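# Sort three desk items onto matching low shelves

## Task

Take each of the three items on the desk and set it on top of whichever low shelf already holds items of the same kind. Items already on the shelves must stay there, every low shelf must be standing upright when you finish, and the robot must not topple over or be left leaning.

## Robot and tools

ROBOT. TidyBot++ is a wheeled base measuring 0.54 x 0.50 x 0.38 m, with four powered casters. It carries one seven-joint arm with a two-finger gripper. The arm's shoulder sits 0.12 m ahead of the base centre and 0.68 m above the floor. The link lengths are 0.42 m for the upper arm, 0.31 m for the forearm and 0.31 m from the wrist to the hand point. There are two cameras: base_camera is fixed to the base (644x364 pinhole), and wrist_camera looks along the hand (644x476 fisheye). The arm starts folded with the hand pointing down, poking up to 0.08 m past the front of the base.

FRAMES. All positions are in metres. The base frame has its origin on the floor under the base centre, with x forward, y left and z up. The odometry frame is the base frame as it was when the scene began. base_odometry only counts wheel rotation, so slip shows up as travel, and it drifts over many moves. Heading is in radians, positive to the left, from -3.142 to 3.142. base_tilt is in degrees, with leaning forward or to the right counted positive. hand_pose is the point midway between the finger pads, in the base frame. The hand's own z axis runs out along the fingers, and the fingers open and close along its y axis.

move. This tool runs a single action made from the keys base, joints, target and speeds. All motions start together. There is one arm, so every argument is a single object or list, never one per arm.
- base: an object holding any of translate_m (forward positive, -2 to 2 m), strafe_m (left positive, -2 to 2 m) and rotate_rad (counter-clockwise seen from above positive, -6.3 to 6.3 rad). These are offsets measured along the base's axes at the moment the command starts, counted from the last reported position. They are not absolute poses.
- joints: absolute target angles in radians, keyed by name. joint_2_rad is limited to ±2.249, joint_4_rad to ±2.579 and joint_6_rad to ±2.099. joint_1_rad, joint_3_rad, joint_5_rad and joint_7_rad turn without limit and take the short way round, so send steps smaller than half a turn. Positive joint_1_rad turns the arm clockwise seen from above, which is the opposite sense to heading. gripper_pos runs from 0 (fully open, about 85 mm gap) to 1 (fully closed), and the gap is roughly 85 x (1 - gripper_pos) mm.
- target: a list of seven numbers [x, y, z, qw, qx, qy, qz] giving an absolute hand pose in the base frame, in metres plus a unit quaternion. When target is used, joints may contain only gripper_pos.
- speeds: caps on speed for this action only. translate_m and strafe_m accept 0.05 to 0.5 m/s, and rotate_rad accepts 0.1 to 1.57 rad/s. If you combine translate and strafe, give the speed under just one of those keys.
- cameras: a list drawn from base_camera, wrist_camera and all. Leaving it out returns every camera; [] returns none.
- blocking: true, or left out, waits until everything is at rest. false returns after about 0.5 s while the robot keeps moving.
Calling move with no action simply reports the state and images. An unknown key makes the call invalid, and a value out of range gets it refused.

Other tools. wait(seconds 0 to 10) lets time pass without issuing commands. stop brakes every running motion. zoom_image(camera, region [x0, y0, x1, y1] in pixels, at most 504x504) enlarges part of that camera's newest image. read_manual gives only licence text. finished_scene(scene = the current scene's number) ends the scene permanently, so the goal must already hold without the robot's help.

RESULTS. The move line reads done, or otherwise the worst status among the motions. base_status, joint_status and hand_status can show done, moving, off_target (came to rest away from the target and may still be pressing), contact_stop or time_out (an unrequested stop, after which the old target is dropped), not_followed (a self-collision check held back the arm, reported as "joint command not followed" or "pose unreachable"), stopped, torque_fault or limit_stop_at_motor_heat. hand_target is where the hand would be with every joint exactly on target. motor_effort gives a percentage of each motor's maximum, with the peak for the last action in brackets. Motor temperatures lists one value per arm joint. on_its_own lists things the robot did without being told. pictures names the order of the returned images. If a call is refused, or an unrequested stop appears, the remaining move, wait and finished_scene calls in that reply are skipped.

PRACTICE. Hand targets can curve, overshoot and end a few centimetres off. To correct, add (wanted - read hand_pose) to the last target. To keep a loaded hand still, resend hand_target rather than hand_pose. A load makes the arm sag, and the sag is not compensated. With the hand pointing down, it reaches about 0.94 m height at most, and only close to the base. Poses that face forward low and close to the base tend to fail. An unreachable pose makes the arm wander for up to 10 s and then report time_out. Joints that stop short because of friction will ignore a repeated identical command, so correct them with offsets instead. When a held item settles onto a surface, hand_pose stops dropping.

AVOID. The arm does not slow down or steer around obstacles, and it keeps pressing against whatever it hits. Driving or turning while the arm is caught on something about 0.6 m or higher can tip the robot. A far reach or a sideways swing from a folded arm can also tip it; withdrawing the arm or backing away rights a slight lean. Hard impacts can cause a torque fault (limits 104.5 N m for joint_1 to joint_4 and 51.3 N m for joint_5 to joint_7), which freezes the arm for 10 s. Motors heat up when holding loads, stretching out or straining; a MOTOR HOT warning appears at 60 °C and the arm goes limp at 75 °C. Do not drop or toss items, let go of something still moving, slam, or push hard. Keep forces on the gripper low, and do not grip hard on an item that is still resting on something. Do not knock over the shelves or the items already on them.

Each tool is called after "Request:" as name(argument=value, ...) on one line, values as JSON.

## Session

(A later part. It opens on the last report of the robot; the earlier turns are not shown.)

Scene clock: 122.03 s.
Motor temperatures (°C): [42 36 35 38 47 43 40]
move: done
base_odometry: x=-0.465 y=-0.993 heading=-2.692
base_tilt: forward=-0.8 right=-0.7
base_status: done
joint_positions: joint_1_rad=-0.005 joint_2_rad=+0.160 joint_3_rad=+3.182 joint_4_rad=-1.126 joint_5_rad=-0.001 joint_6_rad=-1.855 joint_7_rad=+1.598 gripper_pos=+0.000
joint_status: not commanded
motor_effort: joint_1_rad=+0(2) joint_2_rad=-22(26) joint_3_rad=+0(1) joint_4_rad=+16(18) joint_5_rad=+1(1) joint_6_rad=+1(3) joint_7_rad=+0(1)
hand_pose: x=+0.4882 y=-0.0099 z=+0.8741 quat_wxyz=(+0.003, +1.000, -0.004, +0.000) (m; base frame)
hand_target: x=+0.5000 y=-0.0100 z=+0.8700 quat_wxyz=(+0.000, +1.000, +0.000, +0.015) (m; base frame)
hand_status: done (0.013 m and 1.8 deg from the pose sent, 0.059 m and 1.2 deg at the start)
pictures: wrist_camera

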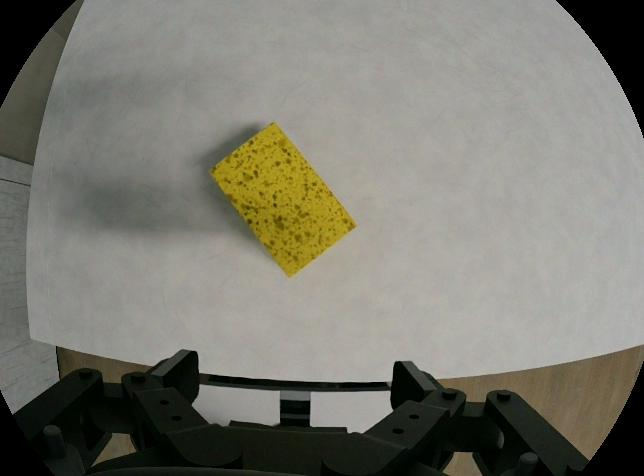

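Request:
move(target=[0.597, 0.025, 0.80, 0.0071, 0.9446, 0.3282, 0.0271], cameras=["wrist_camera"])

Scene clock: 124.57 s.
Motor temperatures (°C): [42 36 35 38 47 43 40]
move: done
base_odometry: x=-0.465 y=-0.993 heading=-2.692
base_tilt: forward=-0.8 right=-0.7
base_status: not commanded
joint_positions: joint_1_rad=-0.005 joint_2_rad=+0.357 joint_3_rad=+3.086 joint_4_rad=-1.118 joint_5_rad=-0.001 joint_6_rad=-1.692 joint_7_rad=+2.120 gripper_pos=+0.000
joint_status: not commanded
motor_effort: joint_1_rad=+0(1) joint_2_rad=-29(33) joint_3_rad=-1(1) joint_4_rad=+18(18) joint_5_rad=+0(1) joint_6_rad=+1(2) joint_7_rad=+0(1)
hand_pose: x=+0.5697 y=+0.0255 z=+0.7956 quat_wxyz=(-0.013, +0.954, +0.299, -0.009) (m; base frame)
hand_target: x=+0.5970 y=+0.0250 z=+0.8000 quat_wxyz=(+0.007, +0.944, +0.328, +0.027) (m; base frame)
hand_status: done (0.028 m and 5.9 deg from the pose sent, 0.136 m and 38.9 deg at the start)
pictures: wrist_camera

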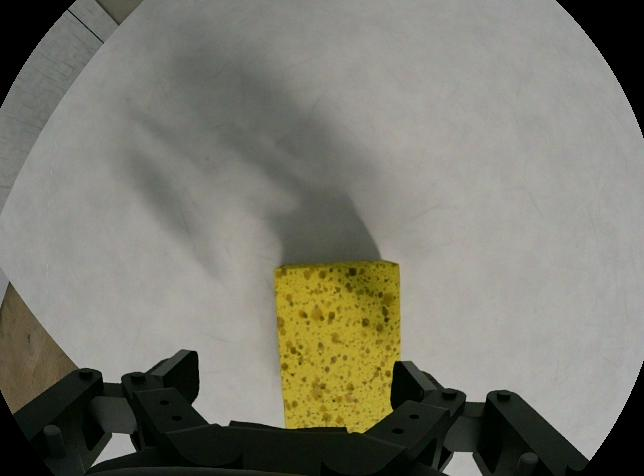

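Request:
move(target=[0.604, 0.005, 0.775, 0.013, 0.9435, 0.3290, 0.033], cameras=["wrist_camera"])

Scene clock: 126.17 s.
Motor temperatures (°C): [41 36 35 38 47 43 40]
move: done
base_odometry: x=-0.465 y=-0.993 heading=-2.692
base_tilt: forward=-0.8 right=-0.8
base_status: not commanded
joint_positions: joint_1_rad=+0.017 joint_2_rad=+0.356 joint_3_rad=+3.086 joint_4_rad=-1.161 joint_5_rad=-0.001 joint_6_rad=-1.596 joint_7_rad=+2.164 gripper_pos=+0.000
joint_status: not commanded
motor_effort: joint_1_rad=+0(1) joint_2_rad=-30(31) joint_3_rad=-1(1) joint_4_rad=+18(18) joint_5_rad=+1(1) joint_6_rad=+1(1) joint_7_rad=+0(1)
hand_pose: x=+0.5874 y=+0.0162 z=+0.7822 quat_wxyz=(-0.006, +0.951, +0.309, +0.016) (m; base frame)
hand_target: x=+0.6040 y=+0.0050 z=+0.7750 quat_wxyz=(+0.013, +0.944, +0.329, +0.033) (m; base frame)
hand_status: done (0.021 m and 3.8 deg from the pose sent, 0.045 m and 6.8 deg at the start)
pictures: wrist_camera

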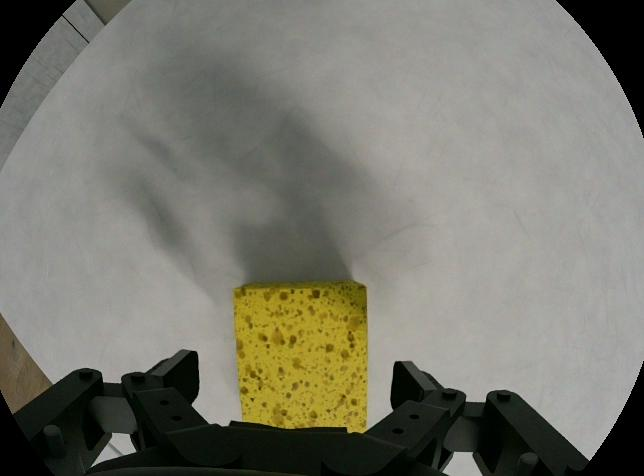

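Request:
move(target=[0.598, 0.002, 0.750, 0.013, 0.9435, 0.3290, 0.033], cameras=["wrist_camera"])

Request:
move(target=[0.598, 0.002, 0.734, 0.013, 0.9435, 0.3290, 0.028], cameras=["wrist_camera"])

Scene clock: 127.53 s.
Motor temperatures (°C): [41 36 35 38 47 43 40]
move: done
base_odometry: x=-0.465 y=-0.993 heading=-2.692
base_tilt: forward=-0.8 right=-0.7
base_status: not commanded
joint_positions: joint_1_rad=+0.023 joint_2_rad=+0.349 joint_3_rad=+3.086 joint_4_rad=-1.258 joint_5_rad=-0.001 joint_6_rad=-1.511 joint_7_rad=+2.169 gripper_pos=+0.000
joint_status: not commanded
motor_effort: joint_1_rad=+0(1) joint_2_rad=-29(31) joint_3_rad=-1(1) joint_4_rad=+17(18) joint_5_rad=+0(1) joint_6_rad=+1(2) joint_7_rad=-1(1)
hand_pose: x=+0.5833 y=+0.0140 z=+0.7552 quat_wxyz=(-0.006, +0.951, +0.308, +0.014) (m; base frame)
hand_target: x=+0.5980 y=+0.0020 z=+0.7500 quat_wxyz=(+0.013, +0.944, +0.329, +0.033) (m; base frame)
hand_status: done (0.020 m and 4.0 deg from the pose sent, 0.037 m and 3.8 deg at the start)
pictures: wrist_camera

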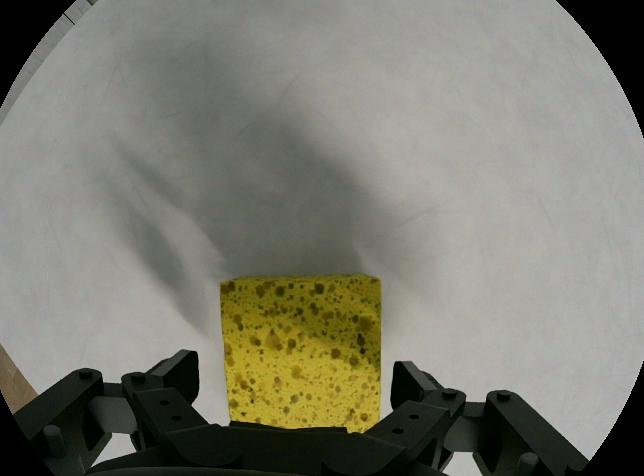

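Scene clock: 128.23 s.
Motor temperatures (°C): [41 36 35 38 47 43 40]
move: done
base_odometry: x=-0.465 y=-0.993 heading=-2.692
base_tilt: forward=-0.8 right=-0.7
base_status: not commanded
joint_positions: joint_1_rad=+0.023 joint_2_rad=+0.349 joint_3_rad=+3.085 joint_4_rad=-1.294 joint_5_rad=-0.001 joint_6_rad=-1.471 joint_7_rad=+2.169 gripper_pos=+0.000
joint_status: not commanded
motor_effort: joint_1_rad=+0(0) joint_2_rad=-30(30) joint_3_rad=-1(1) joint_4_rad=+17(19) joint_5_rad=-1(1) joint_6_rad=+1(2) joint_7_rad=+0(1)
hand_pose: x=+0.5841 y=+0.0143 z=+0.7437 quat_wxyz=(-0.006, +0.951, +0.309, +0.016) (m; base frame)
hand_target: x=+0.5980 y=+0.0020 z=+0.7340 quat_wxyz=(+0.013, +0.944, +0.329, +0.028) (m; base frame)
hand_status: done (0.021 m and 3.6 deg from the pose sent, 0.028 m and 3.7 deg at the start)
pictures: wrist_camera

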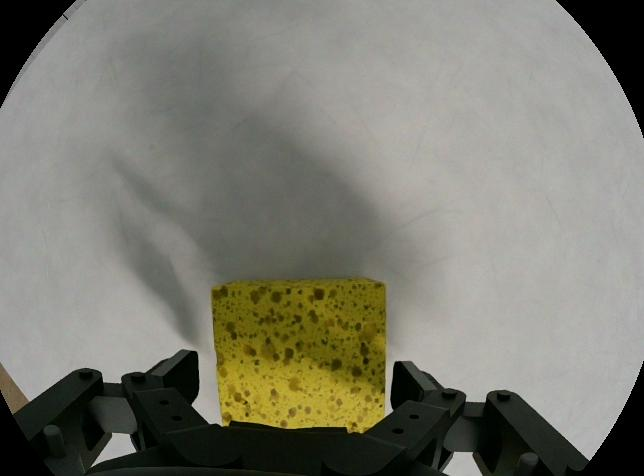

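Request:
move(joints={"gripper_pos": 0.45}, cameras=["wrist_camera"])

Scene clock: 129.30 s.
Motor temperatures (°C): [41 36 35 38 47 43 40]
move: off_target
base_odometry: x=-0.465 y=-0.993 heading=-2.692
base_tilt: forward=-0.9 right=-0.7
base_status: not commanded
joint_positions: joint_1_rad=+0.023 joint_2_rad=+0.344 joint_3_rad=+3.085 joint_4_rad=-1.296 joint_5_rad=-0.001 joint_6_rad=-1.471 joint_7_rad=+2.169 gripper_pos=+0.389
joint_status: gripper_pos off_target (ended at +0.389, target +0.450)
motor_effort: joint_1_rad=+0(0) joint_2_rad=-27(30) joint_3_rad=+0(1) joint_4_rad=+15(18) joint_5_rad=+1(1) joint_6_rad=+1(2) joint_7_rad=+0(1)
hand_pose: x=+0.5832 y=+0.0143 z=+0.7456 quat_wxyz=(-0.005, +0.951, +0.309, +0.018) (m; base frame)
hand_target: x=+0.5980 y=+0.0020 z=+0.7340 quat_wxyz=(+0.013, +0.944, +0.329, +0.028) (m; base frame)
hand_status: not commanded
pictures: wrist_camera

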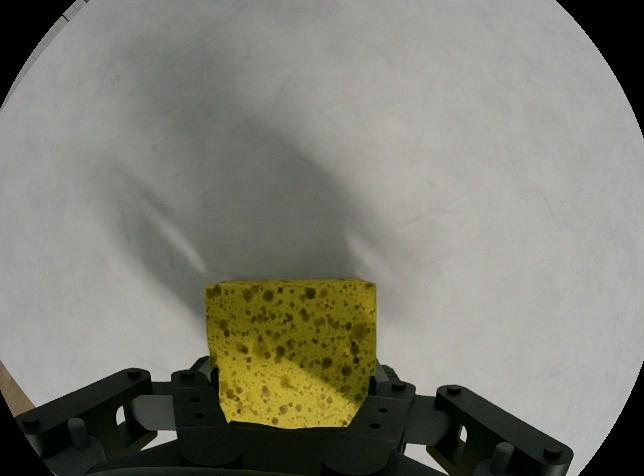

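Request:
move(target=[0.585, 0.005, 0.81, 0.013, 0.9435, 0.3290, 0.02], joints={"gripper_pos": 0.62}, cameras=["wrist_camera"])

Request:
move(base={"translate_m": -0.3}, target=[0.42, -0.01, 0.84, 0, 0.9511, 0.309, 0], cameras=[])

Request:
move(base={"translate_m": -1.966, "strafe_m": -1.786, "rotate_rad": 3.09})

Scene clock: 132.33 s.
Motor temperatures (°C): [41 36 34 38 47 43 40]
move: off_target
base_odometry: x=-0.465 y=-0.993 heading=-2.692
base_tilt: forward=-0.8 right=-0.7
base_status: not commanded
joint_positions: joint_1_rad=+0.023 joint_2_rad=+0.335 joint_3_rad=+3.085 joint_4_rad=-1.117 joint_5_rad=-0.001 joint_6_rad=-1.597 joint_7_rad=+2.169 gripper_pos=+0.389
joint_status: gripper_pos off_target (ended at +0.389, target +0.620)
motor_effort: joint_1_rad=+0(1) joint_2_rad=-29(31) joint_3_rad=-1(1) joint_4_rad=+17(19) joint_5_rad=+0(1) joint_6_rad=+2(2) joint_7_rad=+0(1)
hand_pose: x=+0.5973 y=+0.0137 z=+0.8069 quat_wxyz=(+0.004, +0.950, +0.308, +0.047) (m; base frame)
hand_target: x=+0.5850 y=+0.0050 z=+0.8100 quat_wxyz=(+0.013, +0.944, +0.329, +0.020) (m; base frame)
hand_status: done (0.015 m and 4.2 deg from the pose sent, 0.065 m and 3.3 deg at the start)
pictures: wrist_camera

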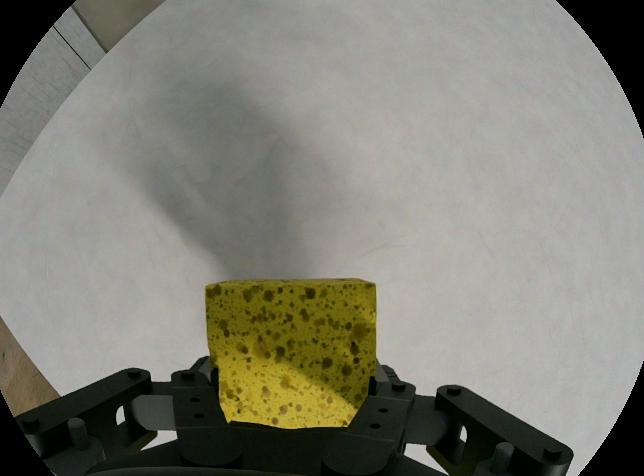

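Scene clock: 134.30 s.
Motor temperatures (°C): [41 36 34 38 47 43 40]
move: done
base_odometry: x=-0.195 y=-0.863 heading=-2.692
base_tilt: forward=-0.8 right=-0.7
base_status: done
joint_positions: joint_1_rad=+0.011 joint_2_rad=-0.038 joint_3_rad=+3.165 joint_4_rad=-1.417 joint_5_rad=-0.001 joint_6_rad=-1.669 joint_7_rad=+2.190 gripper_pos=+0.389
joint_status: not commanded
motor_effort: joint_1_rad=+0(3) joint_2_rad=-16(34) joint_3_rad=+0(2) joint_4_rad=+17(18) joint_5_rad=+0(1) joint_6_rad=+2(3) joint_7_rad=+0(1)
hand_pose: x=+0.4410 y=-0.0096 z=+0.8522 quat_wxyz=(+0.014, +0.957, +0.288, +0.045) (m; base frame)
hand_target: x=+0.4200 y=-0.0100 z=+0.8400 quat_wxyz=(+0.000, +0.951, +0.309, +0.000) (m; base frame)
hand_status: done (0.024 m and 5.9 deg from the pose sent, 0.182 m and 5.5 deg at the start)
pictures: none
No camera images: "cameras" was empty.

Scene clock: 141.50 s.
Motor temperatures (°C): [41 36 34 37 47 43 40]
move: done
base_odometry: x=+0.799 y=+1.601 heading=+0.399
base_tilt: forward=-0.8 right=-0.8
base_status: done
joint_positions: joint_1_rad=+0.002 joint_2_rad=-0.029 joint_3_rad=+3.175 joint_4_rad=-1.418 joint_5_rad=-0.001 joint_6_rad=-1.669 joint_7_rad=+2.190 gripper_pos=+0.389
joint_status: not commanded
motor_effort: joint_1_rad=+0(1) joint_2_rad=-16(19) joint_3_rad=+0(2) joint_4_rad=+18(18) joint_5_rad=+0(2) joint_6_rad=+2(3) joint_7_rad=+0(1)
hand_pose: x=+0.4424 y=-0.0100 z=+0.8491 quat_wxyz=(+0.012, +0.957, +0.287, +0.040) (m; base frame)
hand_target: x=+0.4200 y=-0.0100 z=+0.8400 quat_wxyz=(+0.000, +0.951, +0.309, +0.000) (m; base frame)
hand_status: not commanded
pictures: base_camera, wrist_camera

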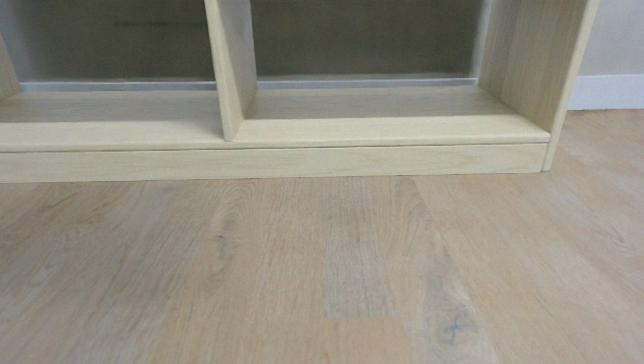

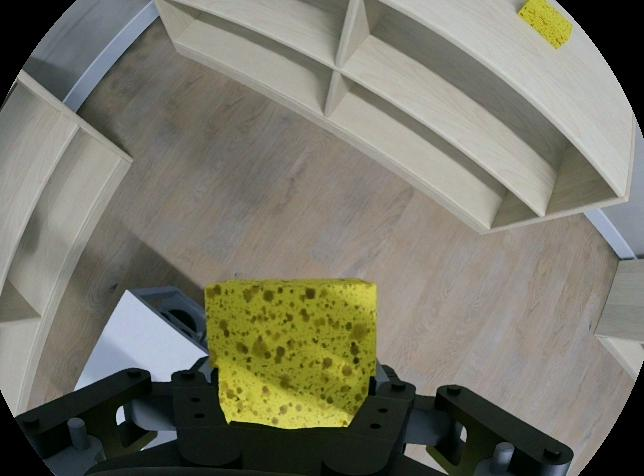

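Request:
zoom_image(camera="wrist_camera", region=[0, 0, 240, 420])

Scaled by 1.200.

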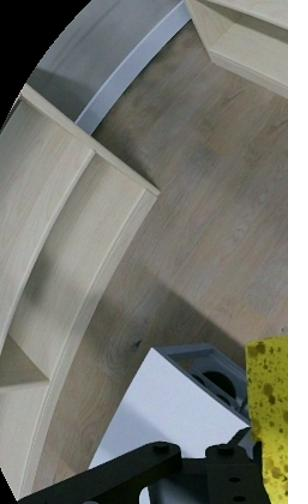

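Request:
move(base={"translate_m": 0.42, "strafe_m": 0.17, "rotate_rad": 0.05}, target=[0.42, -0.01, 0.84, 0, 1, 0, 0])

Scene clock: 147.37 s.
Motor temperatures (°C): [41 36 34 37 47 43 40]
move: done
base_odometry: x=+1.120 y=+1.921 heading=+0.450
base_tilt: forward=-0.9 right=-0.7
base_status: done
joint_positions: joint_1_rad=+0.001 joint_2_rad=-0.023 joint_3_rad=+3.176 joint_4_rad=-1.420 joint_5_rad=-0.001 joint_6_rad=-1.670 joint_7_rad=+1.645 gripper_pos=+0.389
joint_status: not commanded
motor_effort: joint_1_rad=+0(2) joint_2_rad=-16(20) joint_3_rad=+0(2) joint_4_rad=+17(18) joint_5_rad=+0(1) joint_6_rad=+1(3) joint_7_rad=+0(1)
hand_pose: x=+0.4423 y=-0.0101 z=+0.8465 quat_wxyz=(+0.001, +0.999, +0.019, +0.037) (m; base frame)
hand_target: x=+0.4200 y=-0.0100 z=+0.8400 quat_wxyz=(+0.000, +1.000, +0.000, +0.000) (m; base frame)
hand_status: done (0.023 m and 4.8 deg from the pose sent, 0.024 m and 33.8 deg at the start)
pictures: base_camera, wrist_camera

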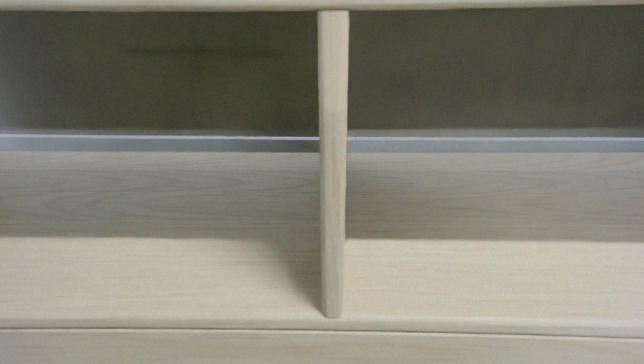

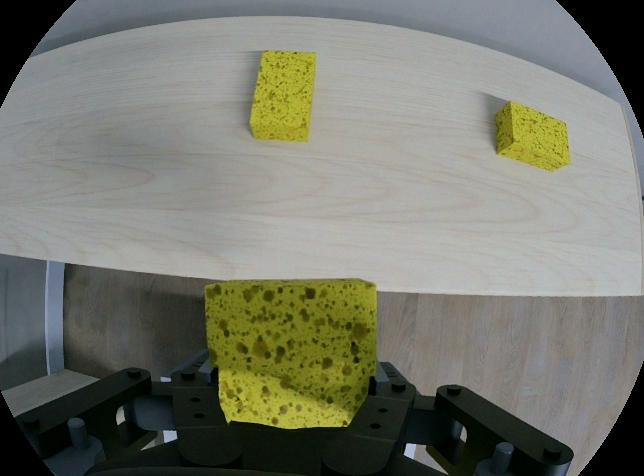

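Request:
move(target=[0.635, 0.19, 0.70, 0, 0.9992, 0, 0.040], cameras=["wrist_camera"])

Scene clock: 149.53 s.
Motor temperatures (°C): [41 36 34 37 46 43 40]
move: done
base_odometry: x=+1.120 y=+1.921 heading=+0.450
base_tilt: forward=-0.8 right=-0.7
base_status: not commanded
joint_positions: joint_1_rad=-0.355 joint_2_rad=+0.519 joint_3_rad=+3.176 joint_4_rad=-1.173 joint_5_rad=-0.001 joint_6_rad=-1.453 joint_7_rad=+1.254 gripper_pos=+0.389
joint_status: not commanded
motor_effort: joint_1_rad=+0(2) joint_2_rad=-34(37) joint_3_rad=+0(1) joint_4_rad=+17(18) joint_5_rad=+1(1) joint_6_rad=+1(2) joint_7_rad=+0(1)
hand_pose: x=+0.6113 y=+0.1677 z=+0.6979 quat_wxyz=(+0.008, +1.000, +0.004, +0.001) (m; base frame)
hand_target: x=+0.6350 y=+0.1900 z=+0.7000 quat_wxyz=(+0.000, +0.999, +0.000, +0.040) (m; base frame)
hand_status: done (0.033 m and 4.6 deg from the pose sent, 0.314 m and 2.2 deg at the start)
pictures: wrist_camera

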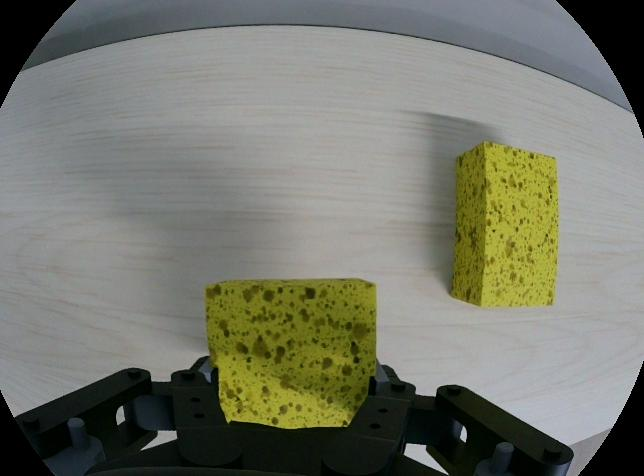

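Request:
move(target=[0.635, 0.19, 0.648, 0, 0.9986, 0, 0.052], cameras=[])

Request:
move(target=[0.633, 0.19, 0.632, 0, 0.9990, 0, 0.045], cameras=["wrist_camera"])

Scene clock: 151.17 s.
Motor temperatures (°C): [41 36 34 37 46 43 40]
move: done
base_odometry: x=+1.120 y=+1.921 heading=+0.450
base_tilt: forward=-0.8 right=-0.7
base_status: not commanded
joint_positions: joint_1_rad=-0.357 joint_2_rad=+0.524 joint_3_rad=+3.176 joint_4_rad=-1.286 joint_5_rad=-0.001 joint_6_rad=-1.266 joint_7_rad=+1.239 gripper_pos=+0.389
joint_status: not commanded
motor_effort: joint_1_rad=-1(1) joint_2_rad=-35(37) joint_3_rad=-1(1) joint_4_rad=+17(18) joint_5_rad=+1(1) joint_6_rad=+1(2) joint_7_rad=-1(1)
hand_pose: x=+0.6268 y=+0.1736 z=+0.6606 quat_wxyz=(-0.003, +0.999, -0.002, +0.034) (m; base frame)
hand_target: x=+0.6350 y=+0.1900 z=+0.6480 quat_wxyz=(+0.000, +0.999, +0.000, +0.052) (m; base frame)
hand_status: done (0.022 m and 2.2 deg from the pose sent, 0.060 m and 5.9 deg at the start)
pictures: none
No camera images: "cameras" was empty.

Scene clock: 151.90 s.
Motor temperatures (°C): [41 36 34 37 46 43 40]
move: done
base_odometry: x=+1.120 y=+1.921 heading=+0.450
base_tilt: forward=-0.8 right=-0.7
base_status: not commanded
joint_positions: joint_1_rad=-0.357 joint_2_rad=+0.536 joint_3_rad=+3.176 joint_4_rad=-1.308 joint_5_rad=-0.001 joint_6_rad=-1.234 joint_7_rad=+1.239 gripper_pos=+0.389
joint_status: not commanded
motor_effort: joint_1_rad=+0(1) joint_2_rad=-35(37) joint_3_rad=+0(1) joint_4_rad=+17(18) joint_5_rad=+0(1) joint_6_rad=+1(2) joint_7_rad=-1(1)
hand_pose: x=+0.6277 y=+0.1738 z=+0.6478 quat_wxyz=(-0.002, +0.999, -0.002, +0.033) (m; base frame)
hand_target: x=+0.6330 y=+0.1900 z=+0.6320 quat_wxyz=(+0.000, +0.999, +0.000, +0.045) (m; base frame)
hand_status: done (0.023 m and 1.5 deg from the pose sent, 0.034 m and 1.4 deg at the start)
pictures: wrist_camera

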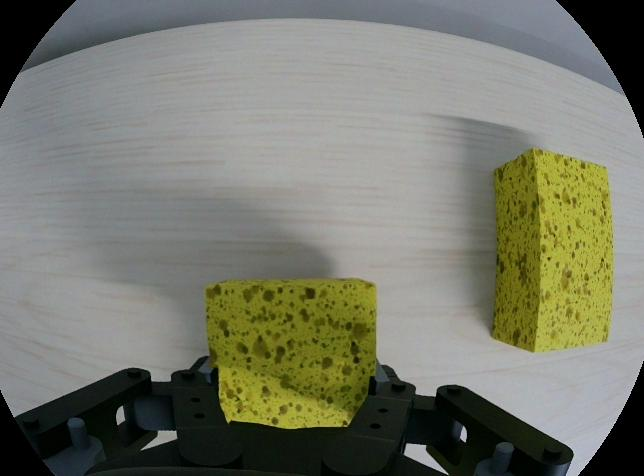

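Request:
move(target=[0.631, 0.19, 0.622, 0, 0.9995, 0, 0.030], cameras=[])

Request:
move(target=[0.631, 0.19, 0.616, 0, 0.9995, 0, 0.030], cameras=["wrist_camera"])

Scene clock: 152.90 s.
Motor temperatures (°C): [41 36 34 37 46 43 40]
move: done
base_odometry: x=+1.120 y=+1.921 heading=+0.450
base_tilt: forward=-0.8 right=-0.7
base_status: not commanded
joint_positions: joint_1_rad=-0.357 joint_2_rad=+0.559 joint_3_rad=+3.176 joint_4_rad=-1.308 joint_5_rad=-0.001 joint_6_rad=-1.234 joint_7_rad=+1.239 gripper_pos=+0.389
joint_status: not commanded
motor_effort: joint_1_rad=+0(0) joint_2_rad=-35(37) joint_3_rad=+0(1) joint_4_rad=+16(17) joint_5_rad=+0(1) joint_6_rad=+1(2) joint_7_rad=-1(1)
hand_pose: x=+0.6268 y=+0.1735 z=+0.6358 quat_wxyz=(+0.002, +1.000, -0.002, +0.022) (m; base frame)
hand_target: x=+0.6310 y=+0.1900 z=+0.6220 quat_wxyz=(+0.000, +1.000, +0.000, +0.030) (m; base frame)
hand_status: done (0.022 m and 1.0 deg from the pose sent, 0.031 m and 0.5 deg at the start)
pictures: none
No camera images: "cameras" was empty.

Scene clock: 153.40 s.
Motor temperatures (°C): [41 36 34 37 46 43 40]
move: done
base_odometry: x=+1.120 y=+1.921 heading=+0.450
base_tilt: forward=-0.7 right=-0.7
base_status: not commanded
joint_positions: joint_1_rad=-0.357 joint_2_rad=+0.558 joint_3_rad=+3.176 joint_4_rad=-1.310 joint_5_rad=-0.001 joint_6_rad=-1.230 joint_7_rad=+1.239 gripper_pos=+0.389
joint_status: not commanded
motor_effort: joint_1_rad=-1(1) joint_2_rad=-33(35) joint_3_rad=+0(1) joint_4_rad=+16(17) joint_5_rad=+1(1) joint_6_rad=+3(3) joint_7_rad=+0(1)
hand_pose: x=+0.6272 y=+0.1736 z=+0.6355 quat_wxyz=(+0.001, +1.000, -0.002, +0.023) (m; base frame)
hand_target: x=+0.6310 y=+0.1900 z=+0.6160 quat_wxyz=(+0.000, +1.000, +0.000, +0.030) (m; base frame)
hand_status: done (0.026 m and 0.8 deg from the pose sent, 0.026 m and 1.0 deg at the start)
pictures: wrist_camera

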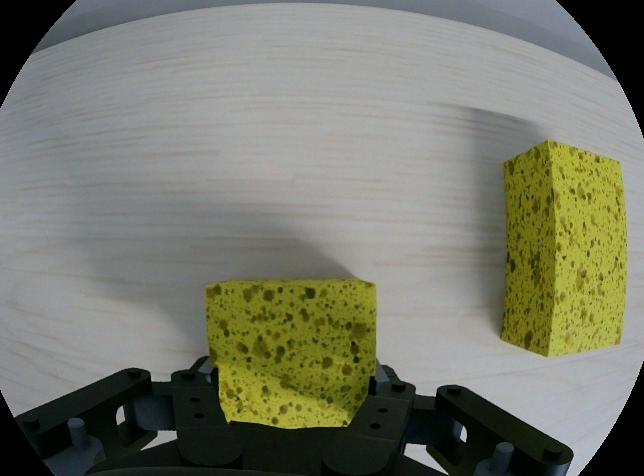

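Request:
move(joints={"gripper_pos": 0.15}, cameras=[])

Request:
move(target=[0.615, 0.19, 0.75, 0, 1, 0, 0.02], cameras=["wrist_camera"])

Scene clock: 154.40 s.
Motor temperatures (°C): [41 36 34 37 46 43 40]
move: done
base_odometry: x=+1.120 y=+1.921 heading=+0.450
base_tilt: forward=-0.8 right=-0.7
base_status: not commanded
joint_positions: joint_1_rad=-0.357 joint_2_rad=+0.564 joint_3_rad=+3.176 joint_4_rad=-1.310 joint_5_rad=-0.001 joint_6_rad=-1.228 joint_7_rad=+1.239 gripper_pos=+0.150
joint_status: all done
motor_effort: joint_1_rad=+0(1) joint_2_rad=-36(37) joint_3_rad=+1(1) joint_4_rad=+16(17) joint_5_rad=+1(1) joint_6_rad=+2(3) joint_7_rad=+0(1)
hand_pose: x=+0.6276 y=+0.1737 z=+0.6325 quat_wxyz=(+0.002, +1.000, -0.002, +0.022) (m; base frame)
hand_target: x=+0.6310 y=+0.1900 z=+0.6160 quat_wxyz=(+0.000, +1.000, +0.000, +0.030) (m; base frame)
hand_status: not commanded
pictures: none
No camera images: "cameras" was empty.

Scene clock: 155.80 s.
Motor temperatures (°C): [41 36 34 37 46 43 40]
move: done
base_odometry: x=+1.120 y=+1.921 heading=+0.450
base_tilt: forward=-0.8 right=-0.8
base_status: not commanded
joint_positions: joint_1_rad=-0.357 joint_2_rad=+0.496 joint_3_rad=+3.176 joint_4_rad=-1.044 joint_5_rad=-0.001 joint_6_rad=-1.504 joint_7_rad=+1.239 gripper_pos=+0.150
joint_status: not commanded
motor_effort: joint_1_rad=+0(0) joint_2_rad=-35(39) joint_3_rad=+0(1) joint_4_rad=+18(18) joint_5_rad=+1(1) joint_6_rad=+2(2) joint_7_rad=+0(1)
hand_pose: x=+0.6342 y=+0.1776 z=+0.7519 quat_wxyz=(-0.009, +0.999, -0.002, +0.049) (m; base frame)
hand_target: x=+0.6150 y=+0.1900 z=+0.7500 quat_wxyz=(+0.000, +1.000, +0.000, +0.020) (m; base frame)
hand_status: done (0.023 m and 3.5 deg from the pose sent, 0.119 m and 0.4 deg at the start)
pictures: wrist_camera

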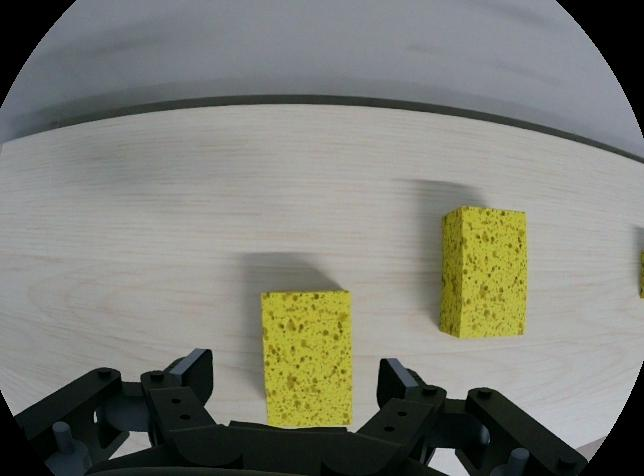

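Request:
move(base={"translate_m": -0.3}, target=[0.44, 0.0, 0.88, 0, 1, 0, 0], joints={"gripper_pos": 0.0}, cameras=["wrist_camera"])

Request:
finished_scene(scene=1)

Scene clock: 158.03 s.
Motor temperatures (°C): [41 36 34 37 46 43 40]
move: done
base_odometry: x=+0.850 y=+1.790 heading=+0.450
base_tilt: forward=-0.8 right=-0.7
base_status: done
joint_positions: joint_1_rad=-0.045 joint_2_rad=+0.033 joint_3_rad=+3.174 joint_4_rad=-1.215 joint_5_rad=-0.001 joint_6_rad=-1.795 joint_7_rad=+1.530 gripper_pos=+0.000
joint_status: all done
motor_effort: joint_1_rad=+0(4) joint_2_rad=-18(40) joint_3_rad=+0(2) joint_4_rad=+17(19) joint_5_rad=+1(1) joint_6_rad=+2(3) joint_7_rad=-1(1)
hand_pose: x=+0.4619 y=+0.0062 z=+0.8921 quat_wxyz=(-0.001, +0.999, -0.014, +0.049) (m; base frame)
hand_target: x=+0.4400 y=+0.0000 z=+0.8800 quat_wxyz=(+0.000, +1.000, +0.000, +0.000) (m; base frame)
hand_status: done (0.026 m and 5.8 deg from the pose sent, 0.293 m and 5.7 deg at the start)
pictures: wrist_camera

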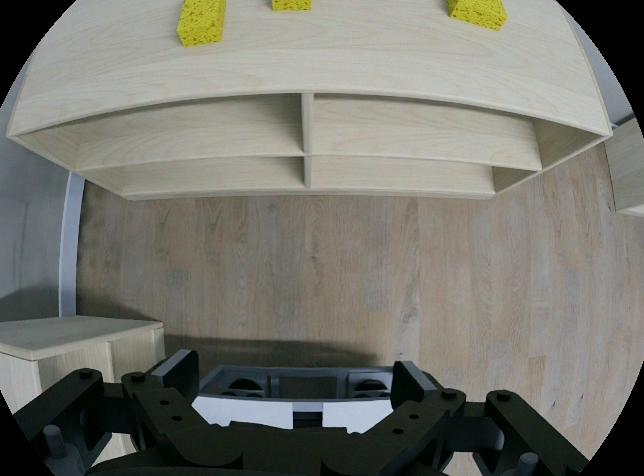

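The scene is finished: the task was done.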